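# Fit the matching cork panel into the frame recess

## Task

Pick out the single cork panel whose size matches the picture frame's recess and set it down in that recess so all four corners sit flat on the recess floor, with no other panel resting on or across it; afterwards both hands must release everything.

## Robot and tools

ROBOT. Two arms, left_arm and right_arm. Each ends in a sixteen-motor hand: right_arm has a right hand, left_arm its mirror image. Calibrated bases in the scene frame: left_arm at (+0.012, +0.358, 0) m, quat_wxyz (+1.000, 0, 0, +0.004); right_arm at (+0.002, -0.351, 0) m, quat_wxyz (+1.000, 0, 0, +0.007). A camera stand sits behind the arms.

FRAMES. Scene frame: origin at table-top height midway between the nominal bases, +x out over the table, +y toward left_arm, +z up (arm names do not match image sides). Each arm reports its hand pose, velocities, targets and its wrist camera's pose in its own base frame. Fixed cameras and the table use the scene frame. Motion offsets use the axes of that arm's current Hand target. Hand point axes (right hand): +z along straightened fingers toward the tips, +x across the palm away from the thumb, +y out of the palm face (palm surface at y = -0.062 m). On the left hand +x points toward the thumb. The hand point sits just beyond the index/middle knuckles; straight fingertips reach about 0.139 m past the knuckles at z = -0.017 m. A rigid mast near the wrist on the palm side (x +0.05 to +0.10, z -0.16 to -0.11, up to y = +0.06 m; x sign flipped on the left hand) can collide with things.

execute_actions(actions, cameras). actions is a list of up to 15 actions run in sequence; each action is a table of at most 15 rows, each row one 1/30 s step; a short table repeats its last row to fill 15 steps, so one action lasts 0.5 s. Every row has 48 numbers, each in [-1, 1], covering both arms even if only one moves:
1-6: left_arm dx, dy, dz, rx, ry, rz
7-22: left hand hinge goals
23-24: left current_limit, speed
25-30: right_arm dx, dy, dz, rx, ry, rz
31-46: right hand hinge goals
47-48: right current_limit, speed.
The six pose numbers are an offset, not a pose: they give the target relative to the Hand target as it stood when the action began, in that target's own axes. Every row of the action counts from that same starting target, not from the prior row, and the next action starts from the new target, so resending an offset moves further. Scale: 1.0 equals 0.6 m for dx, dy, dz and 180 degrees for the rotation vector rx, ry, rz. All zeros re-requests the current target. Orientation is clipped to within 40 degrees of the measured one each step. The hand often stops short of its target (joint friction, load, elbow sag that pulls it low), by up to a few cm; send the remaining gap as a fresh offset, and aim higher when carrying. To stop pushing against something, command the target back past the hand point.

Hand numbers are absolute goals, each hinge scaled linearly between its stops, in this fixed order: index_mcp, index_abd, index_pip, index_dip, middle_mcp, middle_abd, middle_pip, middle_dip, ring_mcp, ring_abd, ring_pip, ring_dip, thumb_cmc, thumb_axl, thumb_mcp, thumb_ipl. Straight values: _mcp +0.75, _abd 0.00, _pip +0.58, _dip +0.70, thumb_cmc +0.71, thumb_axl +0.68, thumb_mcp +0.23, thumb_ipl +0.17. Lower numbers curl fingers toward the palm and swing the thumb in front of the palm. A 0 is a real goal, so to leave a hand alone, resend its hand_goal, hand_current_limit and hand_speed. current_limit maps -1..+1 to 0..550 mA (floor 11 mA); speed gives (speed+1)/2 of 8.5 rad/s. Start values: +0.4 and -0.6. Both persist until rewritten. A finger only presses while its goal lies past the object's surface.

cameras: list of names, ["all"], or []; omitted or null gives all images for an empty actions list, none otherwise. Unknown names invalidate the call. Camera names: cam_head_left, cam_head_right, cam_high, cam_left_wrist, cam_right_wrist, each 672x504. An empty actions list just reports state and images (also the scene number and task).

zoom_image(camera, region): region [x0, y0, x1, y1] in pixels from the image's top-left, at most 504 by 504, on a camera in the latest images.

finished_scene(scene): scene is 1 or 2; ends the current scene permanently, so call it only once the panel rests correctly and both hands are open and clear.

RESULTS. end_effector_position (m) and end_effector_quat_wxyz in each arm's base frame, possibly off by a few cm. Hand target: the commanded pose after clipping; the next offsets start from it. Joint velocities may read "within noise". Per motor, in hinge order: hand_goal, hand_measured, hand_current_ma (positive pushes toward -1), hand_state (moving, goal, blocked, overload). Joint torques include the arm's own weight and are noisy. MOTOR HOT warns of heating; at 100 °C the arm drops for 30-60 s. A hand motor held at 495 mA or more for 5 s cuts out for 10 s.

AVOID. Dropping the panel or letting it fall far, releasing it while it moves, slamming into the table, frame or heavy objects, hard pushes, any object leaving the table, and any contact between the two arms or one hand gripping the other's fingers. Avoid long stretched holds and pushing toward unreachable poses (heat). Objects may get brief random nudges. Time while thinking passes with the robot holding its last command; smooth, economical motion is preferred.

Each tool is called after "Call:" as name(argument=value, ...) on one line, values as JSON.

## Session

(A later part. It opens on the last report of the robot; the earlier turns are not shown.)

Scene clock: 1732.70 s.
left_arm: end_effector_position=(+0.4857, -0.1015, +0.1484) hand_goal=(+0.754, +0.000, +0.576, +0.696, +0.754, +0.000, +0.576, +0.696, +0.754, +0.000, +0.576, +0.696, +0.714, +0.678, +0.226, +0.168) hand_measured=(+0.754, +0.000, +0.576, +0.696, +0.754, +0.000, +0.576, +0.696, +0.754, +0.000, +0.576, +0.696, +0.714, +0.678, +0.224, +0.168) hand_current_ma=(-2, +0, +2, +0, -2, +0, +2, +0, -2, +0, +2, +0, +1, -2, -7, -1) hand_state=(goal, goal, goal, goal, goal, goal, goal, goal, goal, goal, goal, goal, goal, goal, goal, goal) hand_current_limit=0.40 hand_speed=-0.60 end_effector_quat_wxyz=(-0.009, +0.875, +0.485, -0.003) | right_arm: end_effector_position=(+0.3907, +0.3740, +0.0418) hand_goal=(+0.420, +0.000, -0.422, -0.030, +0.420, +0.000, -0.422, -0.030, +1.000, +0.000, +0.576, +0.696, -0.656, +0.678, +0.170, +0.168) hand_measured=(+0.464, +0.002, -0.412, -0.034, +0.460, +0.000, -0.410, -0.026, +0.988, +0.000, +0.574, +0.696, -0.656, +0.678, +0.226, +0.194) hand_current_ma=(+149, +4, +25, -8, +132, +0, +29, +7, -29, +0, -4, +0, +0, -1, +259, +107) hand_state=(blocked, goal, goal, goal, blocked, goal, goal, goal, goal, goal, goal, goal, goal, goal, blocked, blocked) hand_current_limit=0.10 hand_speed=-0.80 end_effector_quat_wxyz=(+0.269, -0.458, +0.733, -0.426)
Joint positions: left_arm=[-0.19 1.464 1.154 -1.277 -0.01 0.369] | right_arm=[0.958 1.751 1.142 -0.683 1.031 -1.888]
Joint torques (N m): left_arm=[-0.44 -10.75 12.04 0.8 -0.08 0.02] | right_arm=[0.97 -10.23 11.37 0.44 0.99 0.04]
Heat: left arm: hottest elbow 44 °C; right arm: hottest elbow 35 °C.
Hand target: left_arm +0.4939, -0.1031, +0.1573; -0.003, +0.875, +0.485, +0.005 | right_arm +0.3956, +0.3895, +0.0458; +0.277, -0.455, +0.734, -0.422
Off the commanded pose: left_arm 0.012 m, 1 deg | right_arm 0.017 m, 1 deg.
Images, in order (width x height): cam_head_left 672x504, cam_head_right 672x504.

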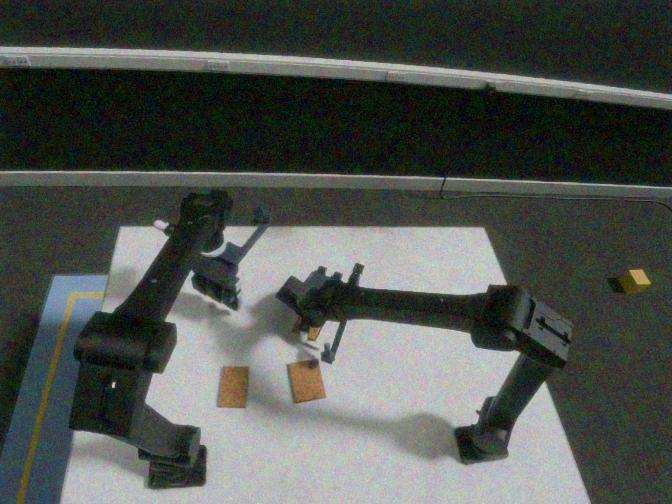

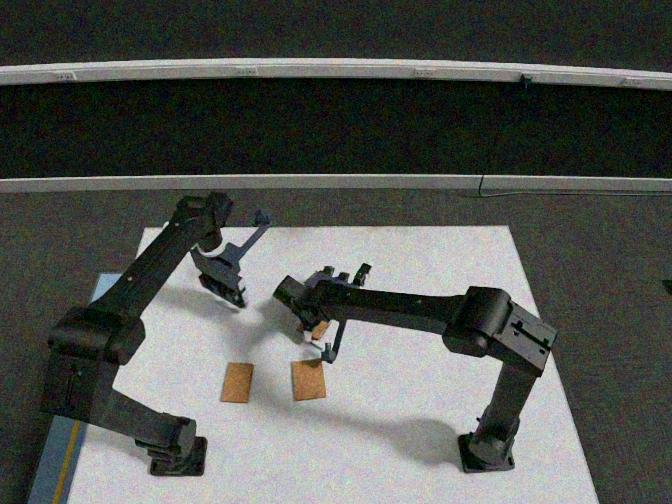

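Call:
execute_actions(actions=[[[0,0,0,0,0,0,0.754,0,0.576,0.696,0.754,0,0.576,0.696,0.754,0,0.576,0.696,0.714,0.678,0.226,0.168,0.4,-0.6,0.0065,-0.0107,-0.0015,0,0.0058,0.0033,0.42,0,-0.423,-0.03,0.42,0,-0.423,-0.03,1,0,0.576,0.696,-0.657,0.678,0.17,0.168,0.1,-0.8]]], cameras=["cam_head_left","cam_head_right"])

Call:
zoom_image(camera="cam_head_right", region=[292, 312, 332, 352])

Call:
zoom_image(camera="cam_head_left", region=[292, 312, 332, 352])

Scene clock: 1745.80 s.
left_arm: end_effector_position=(+0.4857, -0.1015, +0.1484) hand_goal=(+0.754, +0.000, +0.576, +0.696, +0.754, +0.000, +0.576, +0.696, +0.754, +0.000, +0.576, +0.696, +0.714, +0.678, +0.226, +0.168) hand_measured=(+0.754, +0.000, +0.576, +0.696, +0.754, +0.000, +0.576, +0.696, +0.754, +0.000, +0.576, +0.696, +0.714, +0.678, +0.224, +0.168) hand_current_ma=(-2, +0, +2, +0, -2, +0, +2, +0, -2, +0, +2, +0, +1, -2, -7, -1) hand_state=(goal, goal, goal, goal, goal, goal, goal, goal, goal, goal, goal, goal, goal, goal, goal, goal) hand_current_limit=0.40 hand_speed=-0.60 end_effector_quat_wxyz=(-0.009, +0.875, +0.485, -0.003) | right_arm: end_effector_position=(+0.3886, +0.3701, +0.0425) hand_goal=(+0.420, +0.000, -0.422, -0.030, +0.420, +0.000, -0.422, -0.030, +1.000, +0.000, +0.576, +0.696, -0.656, +0.678, +0.170, +0.168) hand_measured=(+0.464, +0.002, -0.410, -0.030, +0.460, +0.000, -0.410, -0.026, +0.988, +0.000, +0.574, +0.696, -0.656, +0.678, +0.226, +0.194) hand_current_ma=(+149, +4, +29, -1, +132, +0, +30, +7, -29, +0, -4, +0, +0, -1, +259, +107) hand_state=(blocked, goal, goal, goal, blocked, goal, goal, goal, goal, goal, goal, goal, goal, goal, blocked, blocked) hand_current_limit=0.10 hand_speed=-0.80 end_effector_quat_wxyz=(+0.261, -0.453, +0.737, -0.429)
Joint positions: left_arm=[-0.19 1.464 1.154 -1.277 -0.01 0.369] | right_arm=[0.958 1.751 1.148 -0.726 1.035 -1.855]
Joint torques (N m): left_arm=[-0.73 -10.52 12.05 0.75 -0.08 0.02] | right_arm=[0.67 -10.81 11.52 0.32 1.05 0.02]
Heat: left arm: hottest elbow 44 °C; right arm: hottest elbow 35 °C.
Hand target: left_arm +0.4939, -0.1031, +0.1573; -0.003, +0.875, +0.485, +0.005 | right_arm +0.3959, +0.3848, +0.0517; +0.272, -0.447, +0.739, -0.424
Off the commanded pose: left_arm 0.012 m, 1 deg | right_arm 0.019 m, 2 deg.
Images, in order (width x height): cam_head_left 672x504, cam_head_right 672x504.

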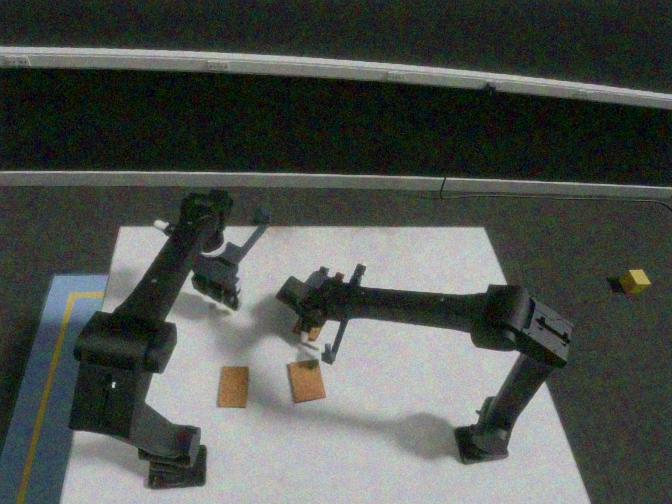

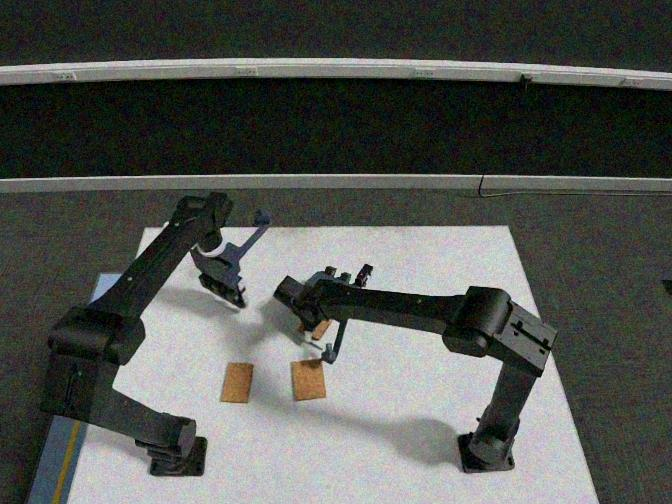

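Scaled by 12.600 from the camera's 672x504 image, which has a finer 960x720 frame.

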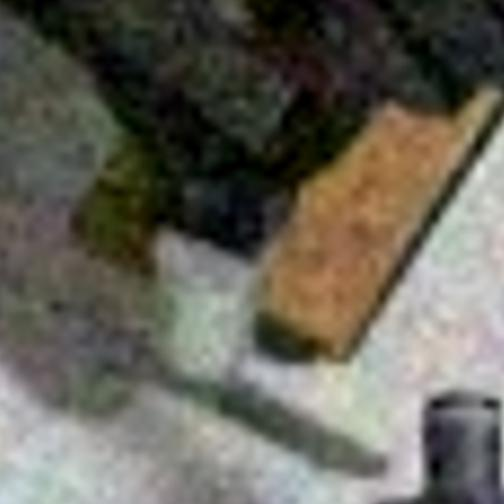

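Scaled by 12.600 from the camera's 672x504 image, which has a finer 960x720 frame.

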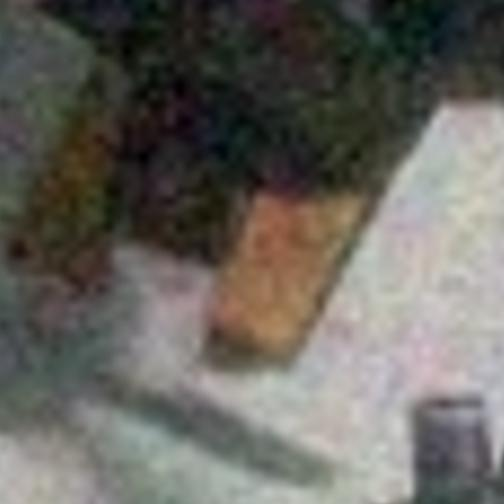

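Call:
execute_actions(actions=[[[0,0,0,0,0,0,0.754,0,0.576,0.696,0.754,0,0.576,0.696,0.754,0,0.576,0.696,0.714,0.678,0.226,0.168,0.4,-0.6,0.0007,-0.0025,0.0043,0,0.0058,0.0033,0.42,0,-0.423,-0.03,0.42,0,-0.423,-0.03,1,0,0.576,0.696,-0.657,0.678,0.17,0.168,0.1,-0.8]]], cameras=["cam_head_left","cam_head_right"])

Call:
zoom_image(camera="cam_head_right", region=[292, 312, 332, 352])

Call:
zoom_image(camera="cam_head_left", region=[292, 312, 332, 352])

Scene clock: 1757.47 s.
left_arm: end_effector_position=(+0.4857, -0.1015, +0.1484) hand_goal=(+0.754, +0.000, +0.576, +0.696, +0.754, +0.000, +0.576, +0.696, +0.754, +0.000, +0.576, +0.696, +0.714, +0.678, +0.226, +0.168) hand_measured=(+0.754, +0.000, +0.576, +0.696, +0.754, +0.000, +0.576, +0.696, +0.754, +0.000, +0.576, +0.696, +0.714, +0.678, +0.224, +0.168) hand_current_ma=(-2, +0, +2, +0, -2, +0, +2, +0, -2, +0, +2, +0, +1, -2, -7, -1) hand_state=(goal, goal, goal, goal, goal, goal, goal, goal, goal, goal, goal, goal, goal, goal, goal, goal) hand_current_limit=0.40 hand_speed=-0.60 end_effector_quat_wxyz=(-0.009, +0.875, +0.485, -0.003) | right_arm: end_effector_position=(+0.3887, +0.3696, +0.0434) hand_goal=(+0.420, +0.000, -0.422, -0.030, +0.420, +0.000, -0.422, -0.030, +1.000, +0.000, +0.576, +0.696, -0.656, +0.678, +0.170, +0.168) hand_measured=(+0.464, +0.002, -0.408, -0.028, +0.460, +0.000, -0.410, -0.026, +0.988, +0.000, +0.574, +0.696, -0.654, +0.678, +0.226, +0.194) hand_current_ma=(+149, +4, +36, +3, +132, +0, +30, +7, -29, +0, -4, +0, +3, -1, +259, +107) hand_state=(blocked, goal, goal, goal, blocked, goal, goal, goal, goal, goal, goal, goal, goal, goal, blocked, blocked) hand_current_limit=0.10 hand_speed=-0.80 end_effector_quat_wxyz=(+0.257, -0.448, +0.740, -0.430)
Joint positions: left_arm=[-0.19 1.464 1.154 -1.277 -0.01 0.369] | right_arm=[0.958 1.756 1.16 -0.759 1.037 -1.826]
Joint torques (N m): left_arm=[-0.56 -10.75 12.01 0.79 -0.09 0.02] | right_arm=[0.26 -10.7 11.66 0.34 1.09 0.05]
Heat: left arm: hottest elbow 44 °C; right arm: hottest elbow 35 °C.
Hand target: left_arm +0.4939, -0.1031, +0.1573; -0.003, +0.875, +0.485, +0.005 | right_arm +0.3984, +0.3831, +0.0516; +0.268, -0.439, +0.744, -0.427
Off the commanded pose: left_arm 0.012 m, 1 deg | right_arm 0.019 m, 2 deg.
Images, in order (width x height): cam_head_left 672x504, cam_head_right 672x504.

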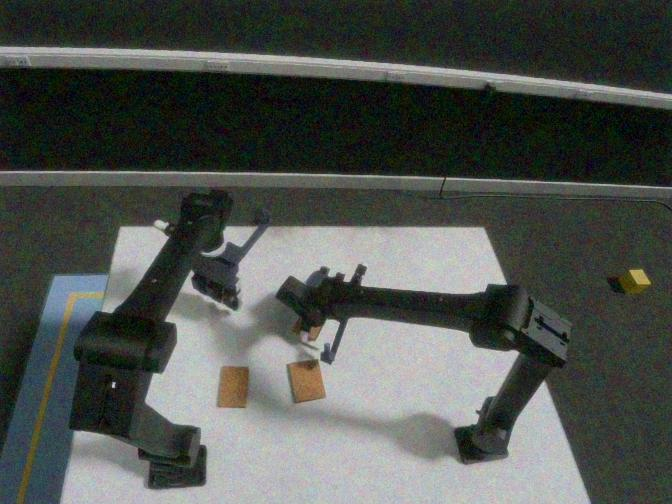

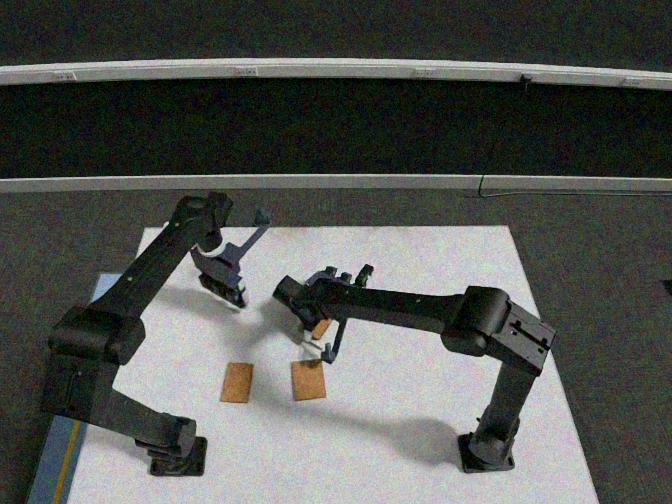

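Scaled by 12.600 from the camera's 672x504 image, which has a finer 960x720 frame.

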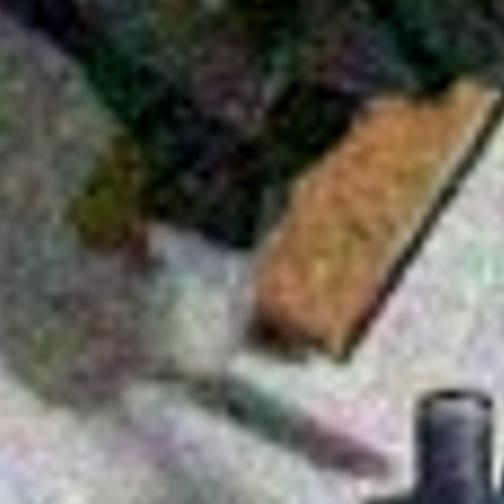

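Scaled by 12.600 from the camera's 672x504 image, which has a finer 960x720 frame.

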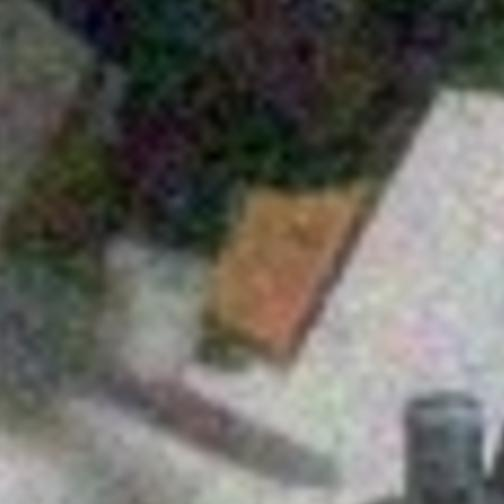

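Call:
execute_actions(actions=[[[0,0,0,0,0,0,0.754,0,0.576,0.696,0.754,0,0.576,0.696,0.754,0,0.576,0.696,0.714,0.678,0.226,0.168,0.4,-0.6,0,0.0031,0.0047,0,0,0,0.42,0,-0.423,-0.03,0.42,0,-0.423,-0.03,1,0,0.576,0.696,-0.657,0.678,0.17,0.168,0.1,-0.8]]])

Scene clock: 1784.47 s.
left_arm: end_effector_position=(+0.4857, -0.1015, +0.1484) hand_goal=(+0.754, +0.000, +0.576, +0.696, +0.754, +0.000, +0.576, +0.696, +0.754, +0.000, +0.576, +0.696, +0.714, +0.678, +0.226, +0.168) hand_measured=(+0.754, +0.000, +0.576, +0.696, +0.754, +0.000, +0.576, +0.696, +0.754, +0.000, +0.576, +0.696, +0.714, +0.678, +0.224, +0.168) hand_current_ma=(-2, +0, +2, +0, -2, +0, +2, +0, -2, +0, +2, +0, +1, -2, -7, -1) hand_state=(goal, goal, goal, goal, goal, goal, goal, goal, goal, goal, goal, goal, goal, goal, goal, goal) hand_current_limit=0.40 hand_speed=-0.60 end_effector_quat_wxyz=(-0.009, +0.875, +0.485, -0.003) | right_arm: end_effector_position=(+0.3887, +0.3695, +0.0425) hand_goal=(+0.420, +0.000, -0.422, -0.030, +0.420, +0.000, -0.422, -0.030, +1.000, +0.000, +0.576, +0.696, -0.656, +0.678, +0.170, +0.168) hand_measured=(+0.464, +0.002, -0.408, -0.030, +0.460, +0.000, -0.410, -0.026, +0.988, +0.000, +0.574, +0.696, -0.654, +0.678, +0.226, +0.194) hand_current_ma=(+149, +4, +36, -1, +132, +0, +30, +7, -29, +0, -4, +0, +3, -1, +259, +107) hand_state=(blocked, goal, goal, goal, blocked, goal, goal, goal, goal, goal, goal, goal, goal, goal, blocked, blocked) hand_current_limit=0.10 hand_speed=-0.80 end_effector_quat_wxyz=(+0.257, -0.448, +0.740, -0.431)
Joint positions: left_arm=[-0.19 1.464 1.154 -1.277 -0.01 0.369] | right_arm=[0.958 1.758 1.16 -0.759 1.038 -1.825]
Joint torques (N m): left_arm=[-0.5 -10.75 12.1 0.84 -0.09 0.02] | right_arm=[0.09 -10.52 11.38 0.7 1.05 0]
Heat: left arm: hottest elbow 44 °C; right arm: hottest elbow 34 °C.
Hand target: left_arm +0.4939, -0.1031, +0.1573; -0.003, +0.875, +0.485, +0.005 | right_arm +0.3998, +0.3825, +0.0487; +0.268, -0.440, +0.744, -0.427
Off the commanded pose: left_arm 0.012 m, 1 deg | right_arm 0.018 m, 2 deg.

Call:
execute_actions(actions=[[[0,0,0,0,0,0,0.754,0,0.576,0.696,0.754,0,0.576,0.696,0.754,0,0.576,0.696,0.714,0.678,0.226,0.168,0.4,-0.6,0,0.0031,0.0047,0,0,0,0.42,0,-0.423,-0.03,0.42,0,-0.423,-0.03,1,0,0.576,0.696,-0.657,0.678,0.17,0.168,0.1,-0.8]]], cameras=["cam_head_left","cam_head_right"])

Call:
zoom_image(camera="cam_head_right", region=[292, 312, 332, 352])

Call:
zoom_image(camera="cam_head_left", region=[292, 312, 332, 352])

Scene clock: 1788.93 s.
left_arm: end_effector_position=(+0.4857, -0.1015, +0.1484) hand_goal=(+0.754, +0.000, +0.576, +0.696, +0.754, +0.000, +0.576, +0.696, +0.754, +0.000, +0.576, +0.696, +0.714, +0.678, +0.226, +0.168) hand_measured=(+0.754, +0.000, +0.576, +0.696, +0.754, +0.000, +0.576, +0.696, +0.754, +0.000, +0.576, +0.696, +0.714, +0.678, +0.224, +0.168) hand_current_ma=(-2, +0, +2, +0, -2, +0, +2, +0, -2, +0, +2, +0, +1, -2, -7, -1) hand_state=(goal, goal, goal, goal, goal, goal, goal, goal, goal, goal, goal, goal, goal, goal, goal, goal) hand_current_limit=0.40 hand_speed=-0.60 end_effector_quat_wxyz=(-0.009, +0.875, +0.485, -0.003) | right_arm: end_effector_position=(+0.3894, +0.3703, +0.0421) hand_goal=(+0.420, +0.000, -0.422, -0.030, +0.420, +0.000, -0.422, -0.030, +1.000, +0.000, +0.576, +0.696, -0.656, +0.678, +0.170, +0.168) hand_measured=(+0.464, +0.002, -0.408, -0.032, +0.460, +0.000, -0.410, -0.026, +0.988, +0.000, +0.574, +0.696, -0.654, +0.678, +0.226, +0.194) hand_current_ma=(+149, +4, +35, -4, +132, +0, +30, +7, -29, +0, -4, +0, +2, -1, +259, +107) hand_state=(blocked, goal, goal, goal, blocked, goal, goal, goal, goal, goal, goal, goal, goal, goal, blocked, blocked) hand_current_limit=0.10 hand_speed=-0.80 end_effector_quat_wxyz=(+0.258, -0.447, +0.740, -0.431)
Joint positions: left_arm=[-0.19 1.464 1.154 -1.277 -0.01 0.369] | right_arm=[0.958 1.76 1.16 -0.754 1.038 -1.825]
Joint torques (N m): left_arm=[-0.62 -10.64 12.07 0.72 -0.09 0.01] | right_arm=[-0.15 -10.29 11.1 0.98 0.98 -0.05]
Heat: left arm: hottest elbow 44 °C; right arm: hottest elbow 34 °C.
Hand target: left_arm +0.4939, -0.1031, +0.1573; -0.003, +0.875, +0.485, +0.005 | right_arm +0.4012, +0.3818, +0.0456; +0.268, -0.440, +0.744, -0.427
Off the commanded pose: left_arm 0.012 m, 1 deg | right_arm 0.017 m, 2 deg.
Images, in order (width x height): cam_head_left 672x504, cam_head_right 672x504.

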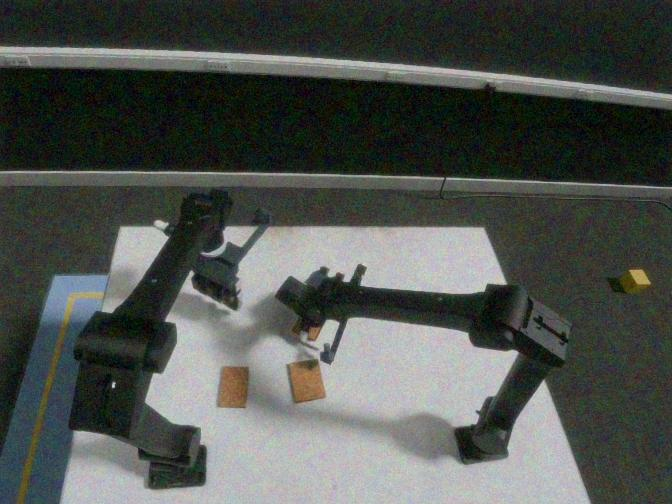

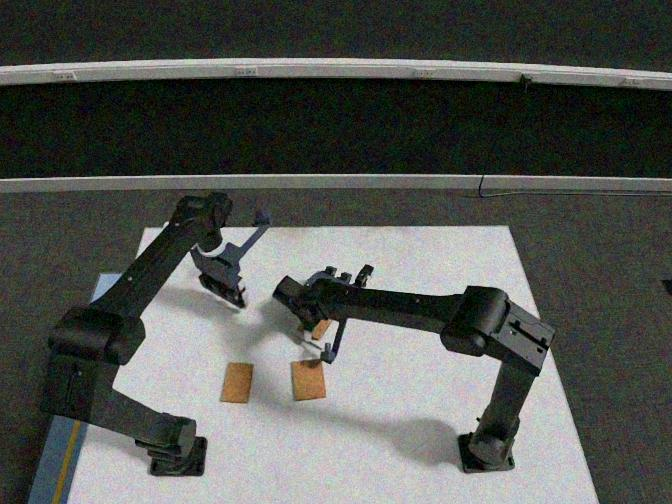

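Scaled by 12.600 from the camera's 672x504 image, which has a finer 960x720 frame.

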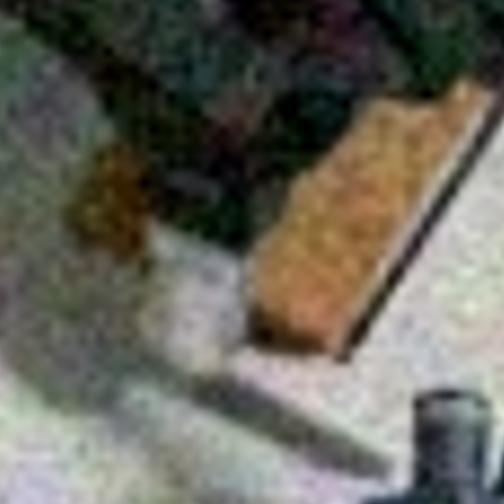

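Scaled by 12.600 from the camera's 672x504 image, which has a finer 960x720 frame.

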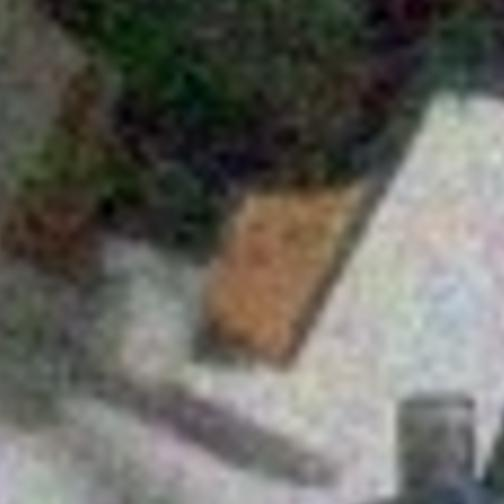

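Call:
execute_actions(actions=[], cameras=["cam_head_right","cam_head_left"])

Call:
zoom_image(camera="cam_head_right", region=[292, 312, 332, 352])

Call:
zoom_image(camera="cam_head_left", region=[292, 312, 332, 352])

Scene clock: 1804.13 s.
left_arm: end_effector_position=(+0.4857, -0.1015, +0.1484) hand_goal=(+0.754, +0.000, +0.576, +0.696, +0.754, +0.000, +0.576, +0.696, +0.754, +0.000, +0.576, +0.696, +0.714, +0.678, +0.226, +0.168) hand_measured=(+0.754, +0.000, +0.576, +0.696, +0.754, +0.000, +0.576, +0.696, +0.754, +0.000, +0.576, +0.696, +0.714, +0.678, +0.224, +0.168) hand_current_ma=(-2, +0, +2, +0, -2, +0, +2, +0, -2, +0, +2, +0, +1, -2, -7, -1) hand_state=(goal, goal, goal, goal, goal, goal, goal, goal, goal, goal, goal, goal, goal, goal, goal, goal) hand_current_limit=0.40 hand_speed=-0.60 end_effector_quat_wxyz=(-0.009, +0.875, +0.485, -0.003) | right_arm: end_effector_position=(+0.3894, +0.3703, +0.0421) hand_goal=(+0.420, +0.000, -0.422, -0.030, +0.420, +0.000, -0.422, -0.030, +1.000, +0.000, +0.576, +0.696, -0.656, +0.678, +0.170, +0.168) hand_measured=(+0.464, +0.002, -0.408, -0.032, +0.460, +0.000, -0.410, -0.026, +0.988, +0.000, +0.574, +0.696, -0.654, +0.678, +0.226, +0.194) hand_current_ma=(+149, +4, +35, -4, +132, +0, +30, +7, -29, +0, -4, +0, +2, -1, +259, +107) hand_state=(blocked, goal, goal, goal, blocked, goal, goal, goal, goal, goal, goal, goal, goal, goal, blocked, blocked) hand_current_limit=0.10 hand_speed=-0.80 end_effector_quat_wxyz=(+0.258, -0.447, +0.740, -0.431)
Joint positions: left_arm=[-0.19 1.464 1.154 -1.277 -0.01 0.369] | right_arm=[0.958 1.76 1.16 -0.754 1.038 -1.825]
Joint velocities: within noise
Joint torques (N m): left_arm=[-0.44 -10.75 12.05 0.8 -0.09 0.01] | right_arm=[-0.21 -10.23 11.1 0.96 0.99 -0.05]
Heat: left arm: hottest elbow 45 °C; right arm: hottest elbow 34 °C.
Hand target: left_arm +0.4939, -0.1031, +0.1573; -0.003, +0.875, +0.485, +0.005 | right_arm +0.4012, +0.3818, +0.0456; +0.268, -0.440, +0.744, -0.427
Off the commanded pose: left_arm 0.012 m, 1 deg | right_arm 0.017 m, 2 deg.
Images, in order (width x height): cam_head_left 672x504, cam_head_right 672x504.

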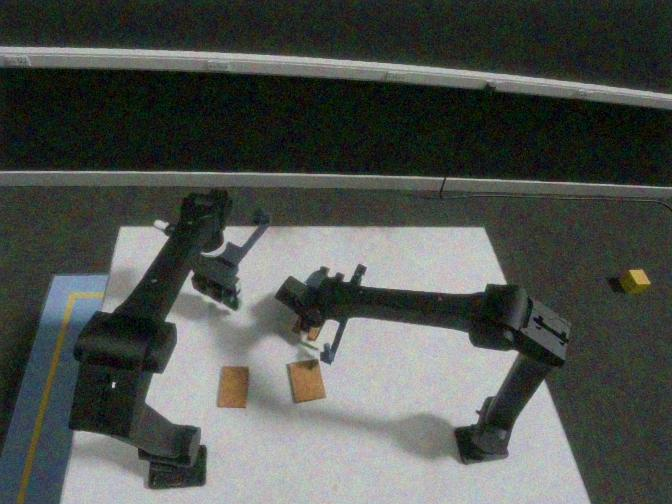

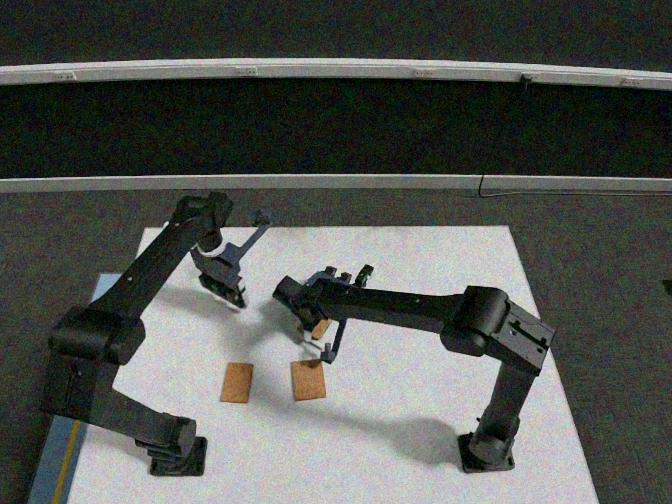

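Scaled by 12.600 from the camera's 672x504 image, which has a finer 960x720 frame.

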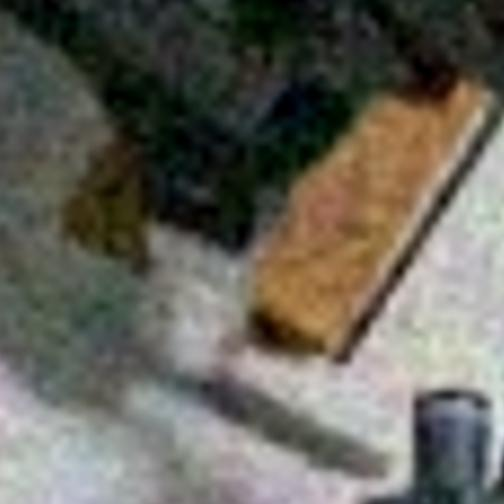

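Scaled by 12.600 from the camera's 672x504 image, which has a finer 960x720 frame.

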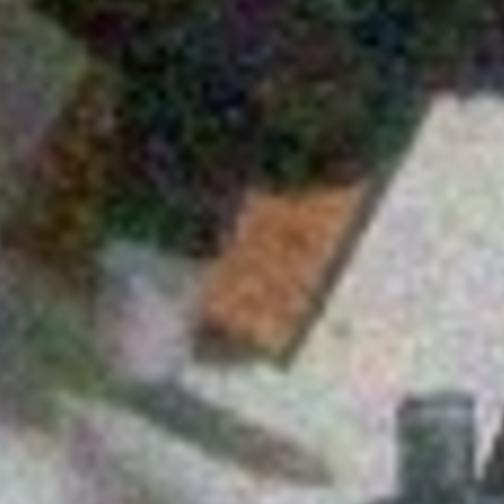

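Call:
execute_actions(actions=[[[0,0,0,0,0,0,0.754,0,0.576,0.696,0.754,0,0.576,0.696,0.754,0,0.576,0.696,0.714,0.678,0.226,0.168,0.4,-0.6,0,0,0,0,0,0,0.48,0,-0.422,-0.03,0.48,0,-0.422,-0.03,1,0,0.576,0.696,-0.656,0.678,0.21,0.168,0.1,-0.8]],[[0,0,0,0,0,0,0.754,0,0.576,0.696,0.754,0,0.576,0.696,0.754,0,0.576,0.696,0.714,0.678,0.226,0.168,0.4,-0.6,0,0,0,0,0,0,0.50,0,-0.422,-0.03,0.50,0,-0.422,-0.03,1,0,0.576,0.696,-0.656,0.678,0.21,0.168,0.1,-0.8]]], cameras=["cam_head_right","cam_head_left"])

Call:
zoom_image(camera="cam_head_right", region=[292, 312, 332, 352])

Call:
zoom_image(camera="cam_head_left", region=[292, 312, 332, 352])

Scene clock: 1814.33 s.
left_arm: end_effector_position=(+0.4857, -0.1015, +0.1484) hand_goal=(+0.754, +0.000, +0.576, +0.696, +0.754, +0.000, +0.576, +0.696, +0.754, +0.000, +0.576, +0.696, +0.714, +0.678, +0.226, +0.168) hand_measured=(+0.754, +0.000, +0.576, +0.696, +0.754, +0.000, +0.576, +0.696, +0.754, +0.000, +0.576, +0.696, +0.714, +0.678, +0.224, +0.168) hand_current_ma=(-2, +0, +2, +0, -2, +0, +2, +0, -2, +0, +2, +0, +1, -2, -7, -1) hand_state=(goal, goal, goal, goal, goal, goal, goal, goal, goal, goal, goal, goal, goal, goal, goal, goal) hand_current_limit=0.40 hand_speed=-0.60 end_effector_quat_wxyz=(-0.009, +0.875, +0.485, -0.003) | right_arm: end_effector_position=(+0.3894, +0.3703, +0.0415) hand_goal=(+0.500, +0.000, -0.422, -0.030, +0.500, +0.000, -0.422, -0.030, +1.000, +0.000, +0.576, +0.696, -0.656, +0.678, +0.210, +0.168) hand_measured=(+0.492, +0.002, -0.418, -0.032, +0.490, +0.000, -0.418, -0.028, +0.988, +0.000, +0.574, +0.696, -0.656, +0.678, +0.222, +0.176) hand_current_ma=(-21, +4, +6, -3, -26, +0, +8, +4, -29, +0, -4, +0, +1, -1, +36, +22) hand_state=(goal, goal, goal, goal, goal, goal, goal, goal, goal, goal, goal, goal, goal, goal, goal, goal) hand_current_limit=0.10 hand_speed=-0.80 end_effector_quat_wxyz=(+0.258, -0.447, +0.740, -0.431)
Joint positions: left_arm=[-0.19 1.464 1.154 -1.277 -0.01 0.369] | right_arm=[0.958 1.761 1.16 -0.753 1.038 -1.825]
Joint torques (N m): left_arm=[-0.44 -10.87 12.07 0.8 -0.1 0.02] | right_arm=[-0.21 -10.34 11.08 0.95 1 -0.05]
Heat: left arm: hottest elbow 45 °C; right arm: hottest elbow 34 °C.
Hand target: left_arm +0.4939, -0.1031, +0.1573; -0.003, +0.875, +0.485, +0.005 | right_arm +0.4011, +0.3818, +0.0457; +0.268, -0.440, +0.744, -0.427
Off the commanded pose: left_arm 0.012 m, 1 deg | right_arm 0.017 m, 2 deg.
Images, in order (width x height): cam_head_left 672x504, cam_head_right 672x504.

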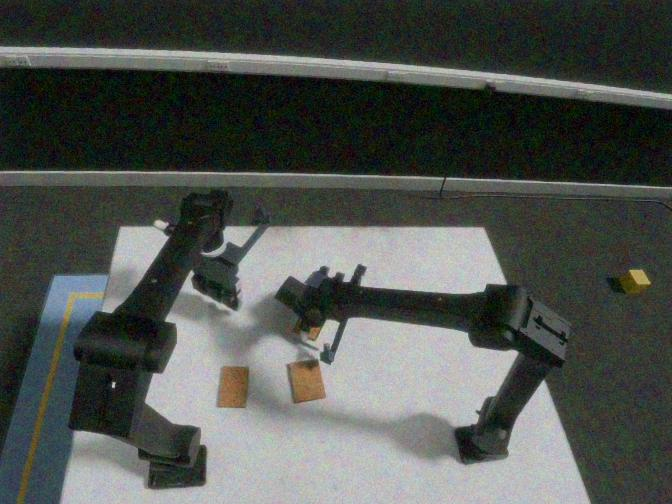

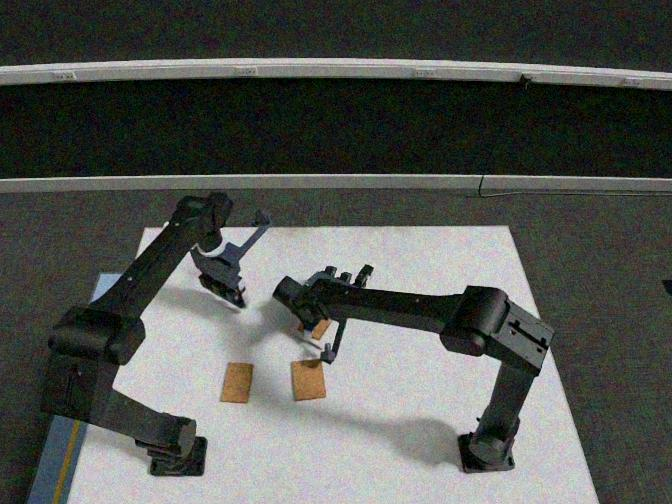

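Scaled by 12.600 from the camera's 672x504 image, which has a finer 960x720 frame.

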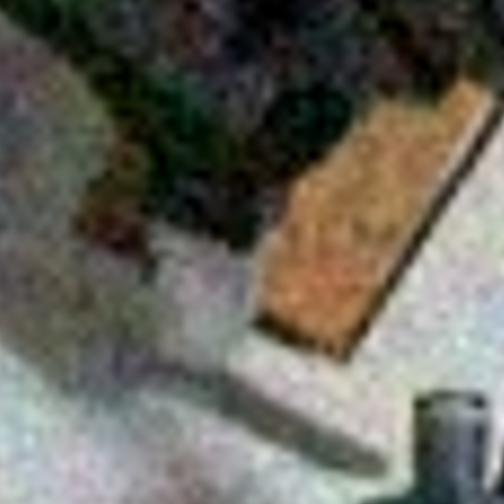

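Scaled by 12.600 from the camera's 672x504 image, which has a finer 960x720 frame.

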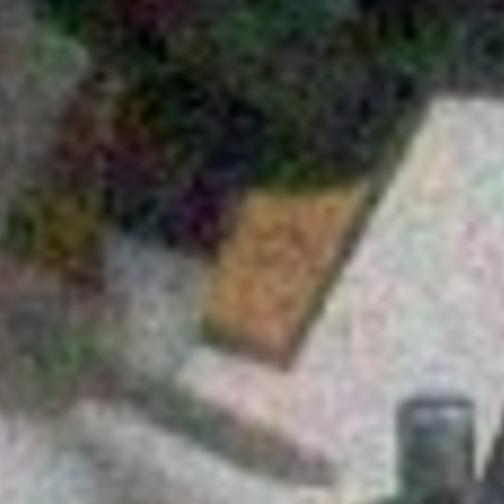

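Call:
execute_actions(actions=[[[0,0,0,0,0,0,0.754,0,0.576,0.696,0.754,0,0.576,0.696,0.754,0,0.576,0.696,0.714,0.678,0.226,0.168,0.4,-0.6,0,0,0,0,0,0,0.55,0,-0.422,-0.03,0.55,0,-0.422,-0.03,1,0,0.576,0.696,-0.656,0.678,0.23,0.168,0.1,-0.8]]], cameras=["cam_head_right","cam_head_left","cam_high"])

Call:
zoom_image(camera="cam_head_right", region=[292, 312, 332, 352])

Call:
zoom_image(camera="cam_head_left", region=[292, 312, 332, 352])

Scene clock: 1821.40 s.
left_arm: end_effector_position=(+0.4857, -0.1015, +0.1484) hand_goal=(+0.754, +0.000, +0.576, +0.696, +0.754, +0.000, +0.576, +0.696, +0.754, +0.000, +0.576, +0.696, +0.714, +0.678, +0.226, +0.168) hand_measured=(+0.754, +0.000, +0.576, +0.696, +0.754, +0.000, +0.576, +0.696, +0.754, +0.000, +0.576, +0.696, +0.714, +0.678, +0.224, +0.168) hand_current_ma=(-2, +0, +2, +0, -2, +0, +2, +0, -2, +0, +2, +0, +1, -2, -7, -1) hand_state=(goal, goal, goal, goal, goal, goal, goal, goal, goal, goal, goal, goal, goal, goal, goal, goal) hand_current_limit=0.40 hand_speed=-0.60 end_effector_quat_wxyz=(-0.009, +0.875, +0.485, -0.003) | right_arm: end_effector_position=(+0.3895, +0.3703, +0.0415) hand_goal=(+0.550, +0.000, -0.422, -0.030, +0.550, +0.000, -0.422, -0.030, +1.000, +0.000, +0.576, +0.696, -0.656, +0.678, +0.230, +0.168) hand_measured=(+0.526, +0.002, -0.428, -0.032, +0.532, +0.000, -0.422, -0.030, +0.988, +0.000, +0.574, +0.696, -0.656, +0.678, +0.226, +0.170) hand_current_ma=(-76, +4, -12, -5, -53, +0, +0, +1, -29, +0, -4, +0, +1, -1, -11, +3) hand_state=(blocked, goal, goal, goal, goal, goal, goal, goal, goal, goal, goal, goal, goal, goal, goal, goal) hand_current_limit=0.10 hand_speed=-0.80 end_effector_quat_wxyz=(+0.258, -0.447, +0.740, -0.431)
Joint positions: left_arm=[-0.19 1.464 1.154 -1.277 -0.01 0.369] | right_arm=[0.958 1.761 1.16 -0.753 1.038 -1.825]
Joint torques (N m): left_arm=[-0.26 -10.75 12.01 0.75 -0.08 0.03] | right_arm=[-0.26 -10.34 11.08 0.95 1 -0.05]
Heat: left arm: hottest elbow 45 °C; right arm: hottest elbow 34 °C.
Hand target: left_arm +0.4939, -0.1031, +0.1573; -0.003, +0.875, +0.485, +0.005 | right_arm +0.4011, +0.3818, +0.0457; +0.268, -0.440, +0.744, -0.427
Off the commanded pose: left_arm 0.012 m, 1 deg | right_arm 0.017 m, 2 deg.
Images, in order (width x height): cam_head_left 672x504, cam_head_right 672x504, cam_high 672x504.

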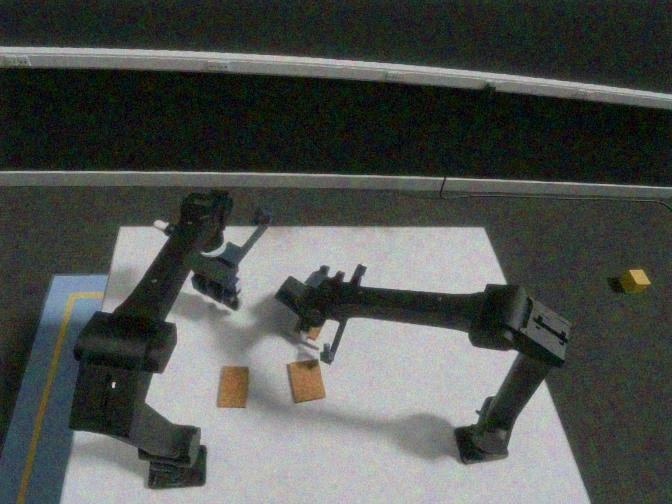

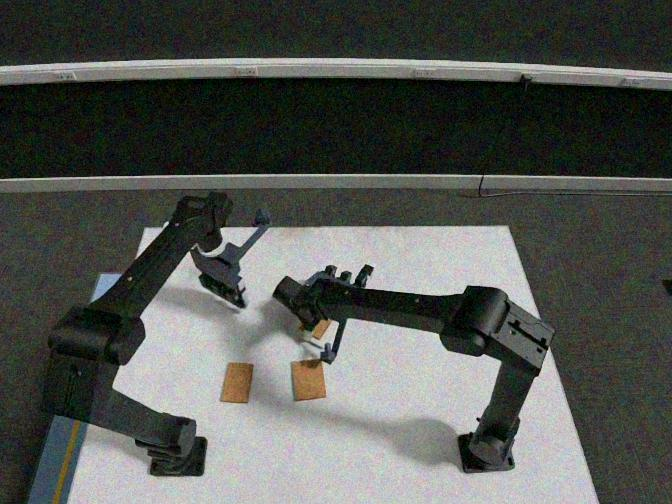

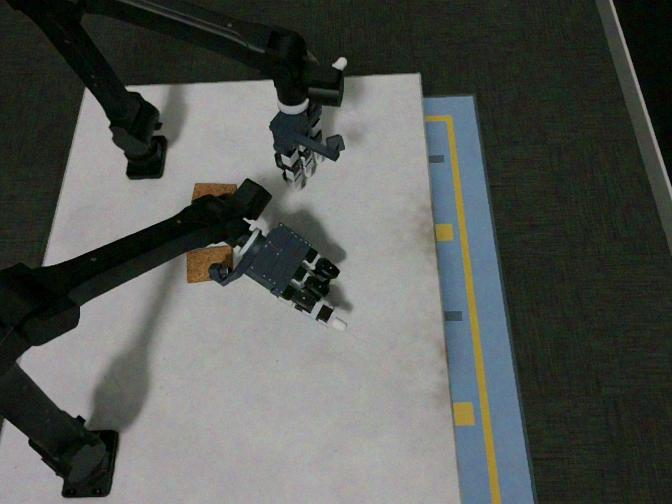

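Scaled by 12.600 from the camera's 672x504 image, which has a finer 960x720 frame.

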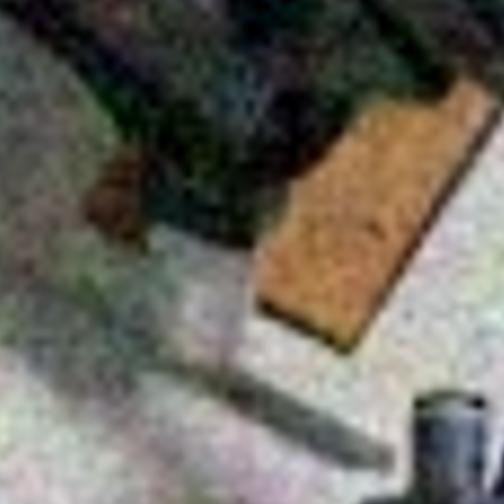

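Scaled by 12.600 from the camera's 672x504 image, which has a finer 960x720 frame.

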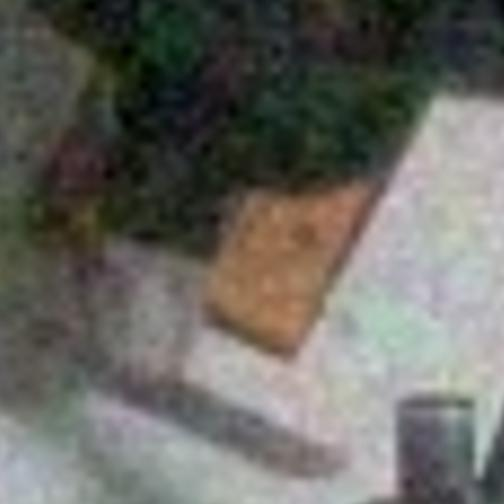

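Call:
execute_actions(actions=[], cameras=["cam_right_wrist","cam_left_wrist"])

Scene clock: 1830.77 s.
left_arm: end_effector_position=(+0.4857, -0.1015, +0.1484) hand_goal=(+0.754, +0.000, +0.576, +0.696, +0.754, +0.000, +0.576, +0.696, +0.754, +0.000, +0.576, +0.696, +0.714, +0.678, +0.226, +0.168) hand_measured=(+0.754, +0.000, +0.576, +0.696, +0.754, +0.000, +0.576, +0.696, +0.754, +0.000, +0.576, +0.696, +0.714, +0.678, +0.224, +0.168) hand_current_ma=(-2, +0, +2, +0, -2, +0, +2, +0, -2, +0, +2, +0, +1, -2, -7, -1) hand_state=(goal, goal, goal, goal, goal, goal, goal, goal, goal, goal, goal, goal, goal, goal, goal, goal) hand_current_limit=0.40 hand_speed=-0.60 end_effector_quat_wxyz=(-0.009, +0.875, +0.485, -0.003) | right_arm: end_effector_position=(+0.3895, +0.3703, +0.0415) hand_goal=(+0.550, +0.000, -0.422, -0.030, +0.550, +0.000, -0.422, -0.030, +1.000, +0.000, +0.576, +0.696, -0.656, +0.678, +0.230, +0.168) hand_measured=(+0.526, +0.002, -0.428, -0.032, +0.532, +0.000, -0.422, -0.030, +0.988, +0.000, +0.574, +0.696, -0.656, +0.678, +0.226, +0.170) hand_current_ma=(-76, +4, -12, -5, -53, +0, +0, +1, -29, +0, -4, +0, +1, -1, -11, +3) hand_state=(blocked, goal, goal, goal, goal, goal, goal, goal, goal, goal, goal, goal, goal, goal, goal, goal) hand_current_limit=0.10 hand_speed=-0.80 end_effector_quat_wxyz=(+0.258, -0.447, +0.740, -0.431)
Joint positions: left_arm=[-0.19 1.464 1.154 -1.277 -0.01 0.369] | right_arm=[0.958 1.761 1.16 -0.753 1.038 -1.825]
Joint velocities: within noise
Joint torques (N m): left_arm=[-0.56 -10.52 12.05 0.79 -0.09 0.02] | right_arm=[-0.32 -10.46 11.07 0.94 1 -0.05]
Heat: left arm: hottest elbow 45 °C; right arm: hottest elbow 34 °C.
Hand target: left_arm +0.4939, -0.1031, +0.1573; -0.003, +0.875, +0.485, +0.005 | right_arm +0.4011, +0.3818, +0.0457; +0.268, -0.440, +0.744, -0.427
Off the commanded pose: left_arm 0.012 m, 1 deg | right_arm 0.017 m, 2 deg.
camera_calibration:
cam_right_wrist: T_world_to_cam=[[0.118741, 0.825851, -0.551244, -0.287849], [-0.113769, 0.562832, 0.818704, -0.246352], [0.986386, -0.0344992, 0.160788, -0.250038], [0, 0, 0, 1]] pos_world=[0.252786, 0.367749, 0.0832167]
Images, in order (width x height): cam_left_wrist 672x504, cam_right_wrist 672x504.

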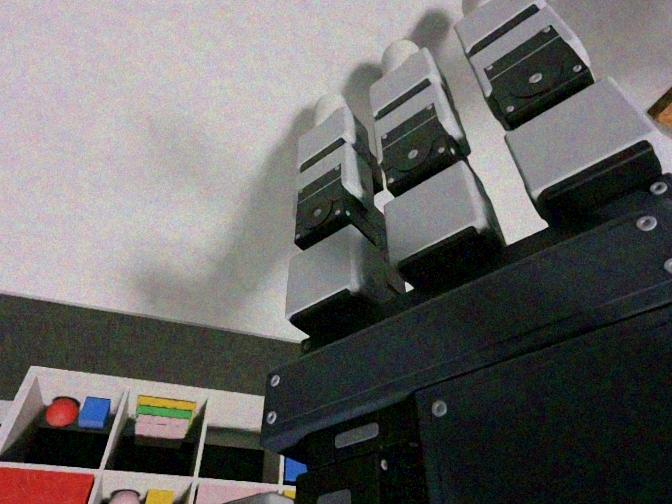

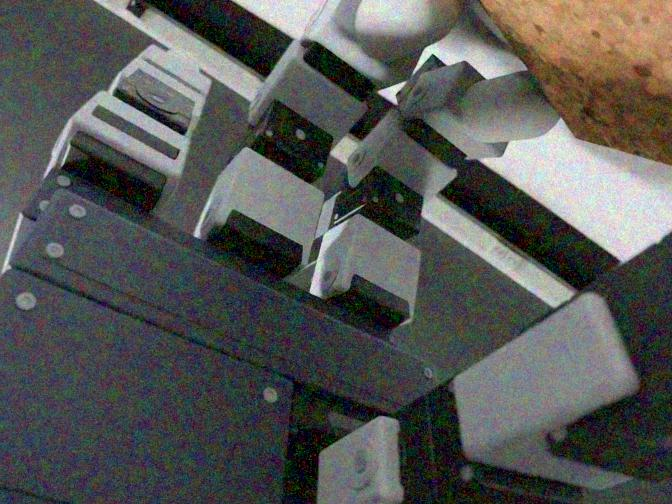

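Call:
zoom_image(camera="cam_right_wrist", region=[340, 0, 672, 240])

Scaled by 1.518 from the camera's 672x504 image, which has a finer 960x720 frame.

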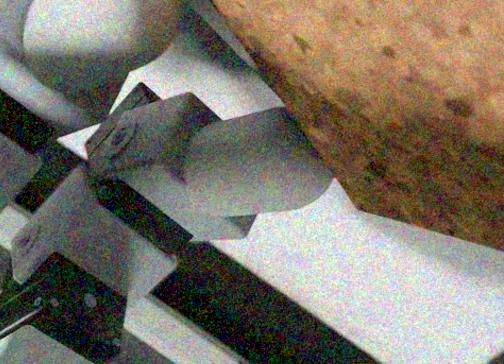

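Call:
zoom_image(camera="cam_right_wrist", region=[500, 60, 672, 210])

Scaled by 2.930 from the camera's 672x504 image, which has a finer 960x720 frame.

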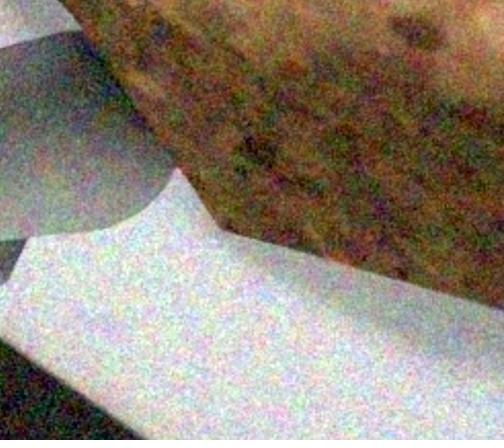

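Call:
execute_actions(actions=[[[0,0,0,0,0,0,0.754,0,0.576,0.696,0.754,0,0.576,0.696,0.754,0,0.576,0.696,0.714,0.678,0.226,0.168,0.4,-0.6,0,-0.003,-0.0017,0,0,0,0.52,0,-0.422,-0.03,0.52,0,-0.422,-0.03,1,0,0.576,0.696,-0.656,0.678,0.23,0.168,0.1,-0.8]]])

Scene clock: 1860.97 s.
left_arm: end_effector_position=(+0.4857, -0.1015, +0.1484) hand_goal=(+0.754, +0.000, +0.576, +0.696, +0.754, +0.000, +0.576, +0.696, +0.754, +0.000, +0.576, +0.696, +0.714, +0.678, +0.226, +0.168) hand_measured=(+0.754, +0.000, +0.576, +0.696, +0.754, +0.000, +0.576, +0.696, +0.754, +0.000, +0.576, +0.696, +0.714, +0.678, +0.224, +0.168) hand_current_ma=(-2, +0, +2, +0, -2, +0, +2, +0, -2, +0, +2, +0, +1, -2, -7, -1) hand_state=(goal, goal, goal, goal, goal, goal, goal, goal, goal, goal, goal, goal, goal, goal, goal, goal) hand_current_limit=0.40 hand_speed=-0.60 end_effector_quat_wxyz=(-0.009, +0.875, +0.485, -0.003) | right_arm: end_effector_position=(+0.3896, +0.3702, +0.0416) hand_goal=(+0.520, +0.000, -0.422, -0.030, +0.520, +0.000, -0.422, -0.030, +1.000, +0.000, +0.576, +0.696, -0.656, +0.678, +0.230, +0.168) hand_measured=(+0.518, +0.002, -0.426, -0.032, +0.518, +0.000, -0.422, -0.030, +0.988, +0.000, +0.574, +0.696, -0.656, +0.678, +0.226, +0.170) hand_current_ma=(-2, +4, -9, -5, -6, +0, +0, +1, -29, +0, -4, +0, +1, -1, -11, +3) hand_state=(goal, goal, goal, goal, goal, goal, goal, goal, goal, goal, goal, goal, goal, goal, goal, goal) hand_current_limit=0.10 hand_speed=-0.80 end_effector_quat_wxyz=(+0.258, -0.447, +0.740, -0.431)
Joint positions: left_arm=[-0.19 1.464 1.154 -1.277 -0.01 0.369] | right_arm=[0.958 1.761 1.16 -0.753 1.039 -1.825]
Joint torques (N m): left_arm=[-0.5 -10.7 12.04 0.76 -0.08 0.02] | right_arm=[-0.26 -10.64 11.23 0.77 0.97 -0.05]
Heat: left arm: hottest elbow 45 °C; right arm: hottest elbow 34 °C.
Hand target: left_arm +0.4939, -0.1031, +0.1573; -0.003, +0.875, +0.485, +0.005 | right_arm +0.4011, +0.3817, +0.0478; +0.268, -0.440, +0.744, -0.427
Off the commanded pose: left_arm 0.012 m, 1 deg | right_arm 0.017 m, 2 deg.

Call:
execute_actions(actions=[[[0,0,0,0,0,0,0.754,0,0.576,0.696,0.754,0,0.576,0.696,0.754,0,0.576,0.696,0.714,0.678,0.226,0.168,0.4,-0.6,-0.005,-0.003,-0.0017,0,0,0,0.52,0,-0.422,-0.03,0.52,0,-0.422,-0.03,1,0,0.576,0.696,-0.656,0.678,0.23,0.168,0.1,-0.8]]])

Scene clock: 1864.57 s.
left_arm: end_effector_position=(+0.4857, -0.1015, +0.1484) hand_goal=(+0.754, +0.000, +0.576, +0.696, +0.754, +0.000, +0.576, +0.696, +0.754, +0.000, +0.576, +0.696, +0.714, +0.678, +0.226, +0.168) hand_measured=(+0.754, +0.000, +0.576, +0.696, +0.754, +0.000, +0.576, +0.696, +0.754, +0.000, +0.576, +0.696, +0.714, +0.678, +0.224, +0.168) hand_current_ma=(-2, +0, +2, +0, -2, +0, +2, +0, -2, +0, +2, +0, +1, -2, -7, -1) hand_state=(goal, goal, goal, goal, goal, goal, goal, goal, goal, goal, goal, goal, goal, goal, goal, goal) hand_current_limit=0.40 hand_speed=-0.60 end_effector_quat_wxyz=(-0.009, +0.875, +0.485, -0.003) | right_arm: end_effector_position=(+0.3916, +0.3731, +0.0429) hand_goal=(+0.520, +0.000, -0.422, -0.030, +0.520, +0.000, -0.422, -0.030, +1.000, +0.000, +0.576, +0.696, -0.656, +0.678, +0.230, +0.168) hand_measured=(+0.518, +0.002, -0.424, -0.032, +0.518, +0.000, -0.422, -0.030, +0.988, +0.000, +0.574, +0.696, -0.656, +0.678, +0.226, +0.170) hand_current_ma=(-4, +4, -3, -4, -6, +0, +0, +1, -29, +0, -4, +0, +1, -1, -11, +3) hand_state=(goal, goal, goal, goal, goal, goal, goal, goal, goal, goal, goal, goal, goal, goal, goal, goal) hand_current_limit=0.10 hand_speed=-0.80 end_effector_quat_wxyz=(+0.260, -0.446, +0.740, -0.430)
Joint positions: left_arm=[-0.19 1.464 1.154 -1.277 -0.01 0.369] | right_arm=[0.958 1.764 1.169 -0.753 1.039 -1.825]
Joint torques (N m): left_arm=[-0.38 -10.75 12.03 0.77 -0.09 0.02] | right_arm=[-0.15 -10.7 11.55 0.47 0.97 -0.05]
Heat: left arm: hottest elbow 45 °C; right arm: hottest elbow 34 °C.
Hand target: left_arm +0.4939, -0.1031, +0.1573; -0.003, +0.875, +0.485, +0.005 | right_arm +0.4025, +0.3843, +0.0498; +0.268, -0.440, +0.744, -0.427
Off the commanded pose: left_arm 0.012 m, 1 deg | right_arm 0.017 m, 1 deg.


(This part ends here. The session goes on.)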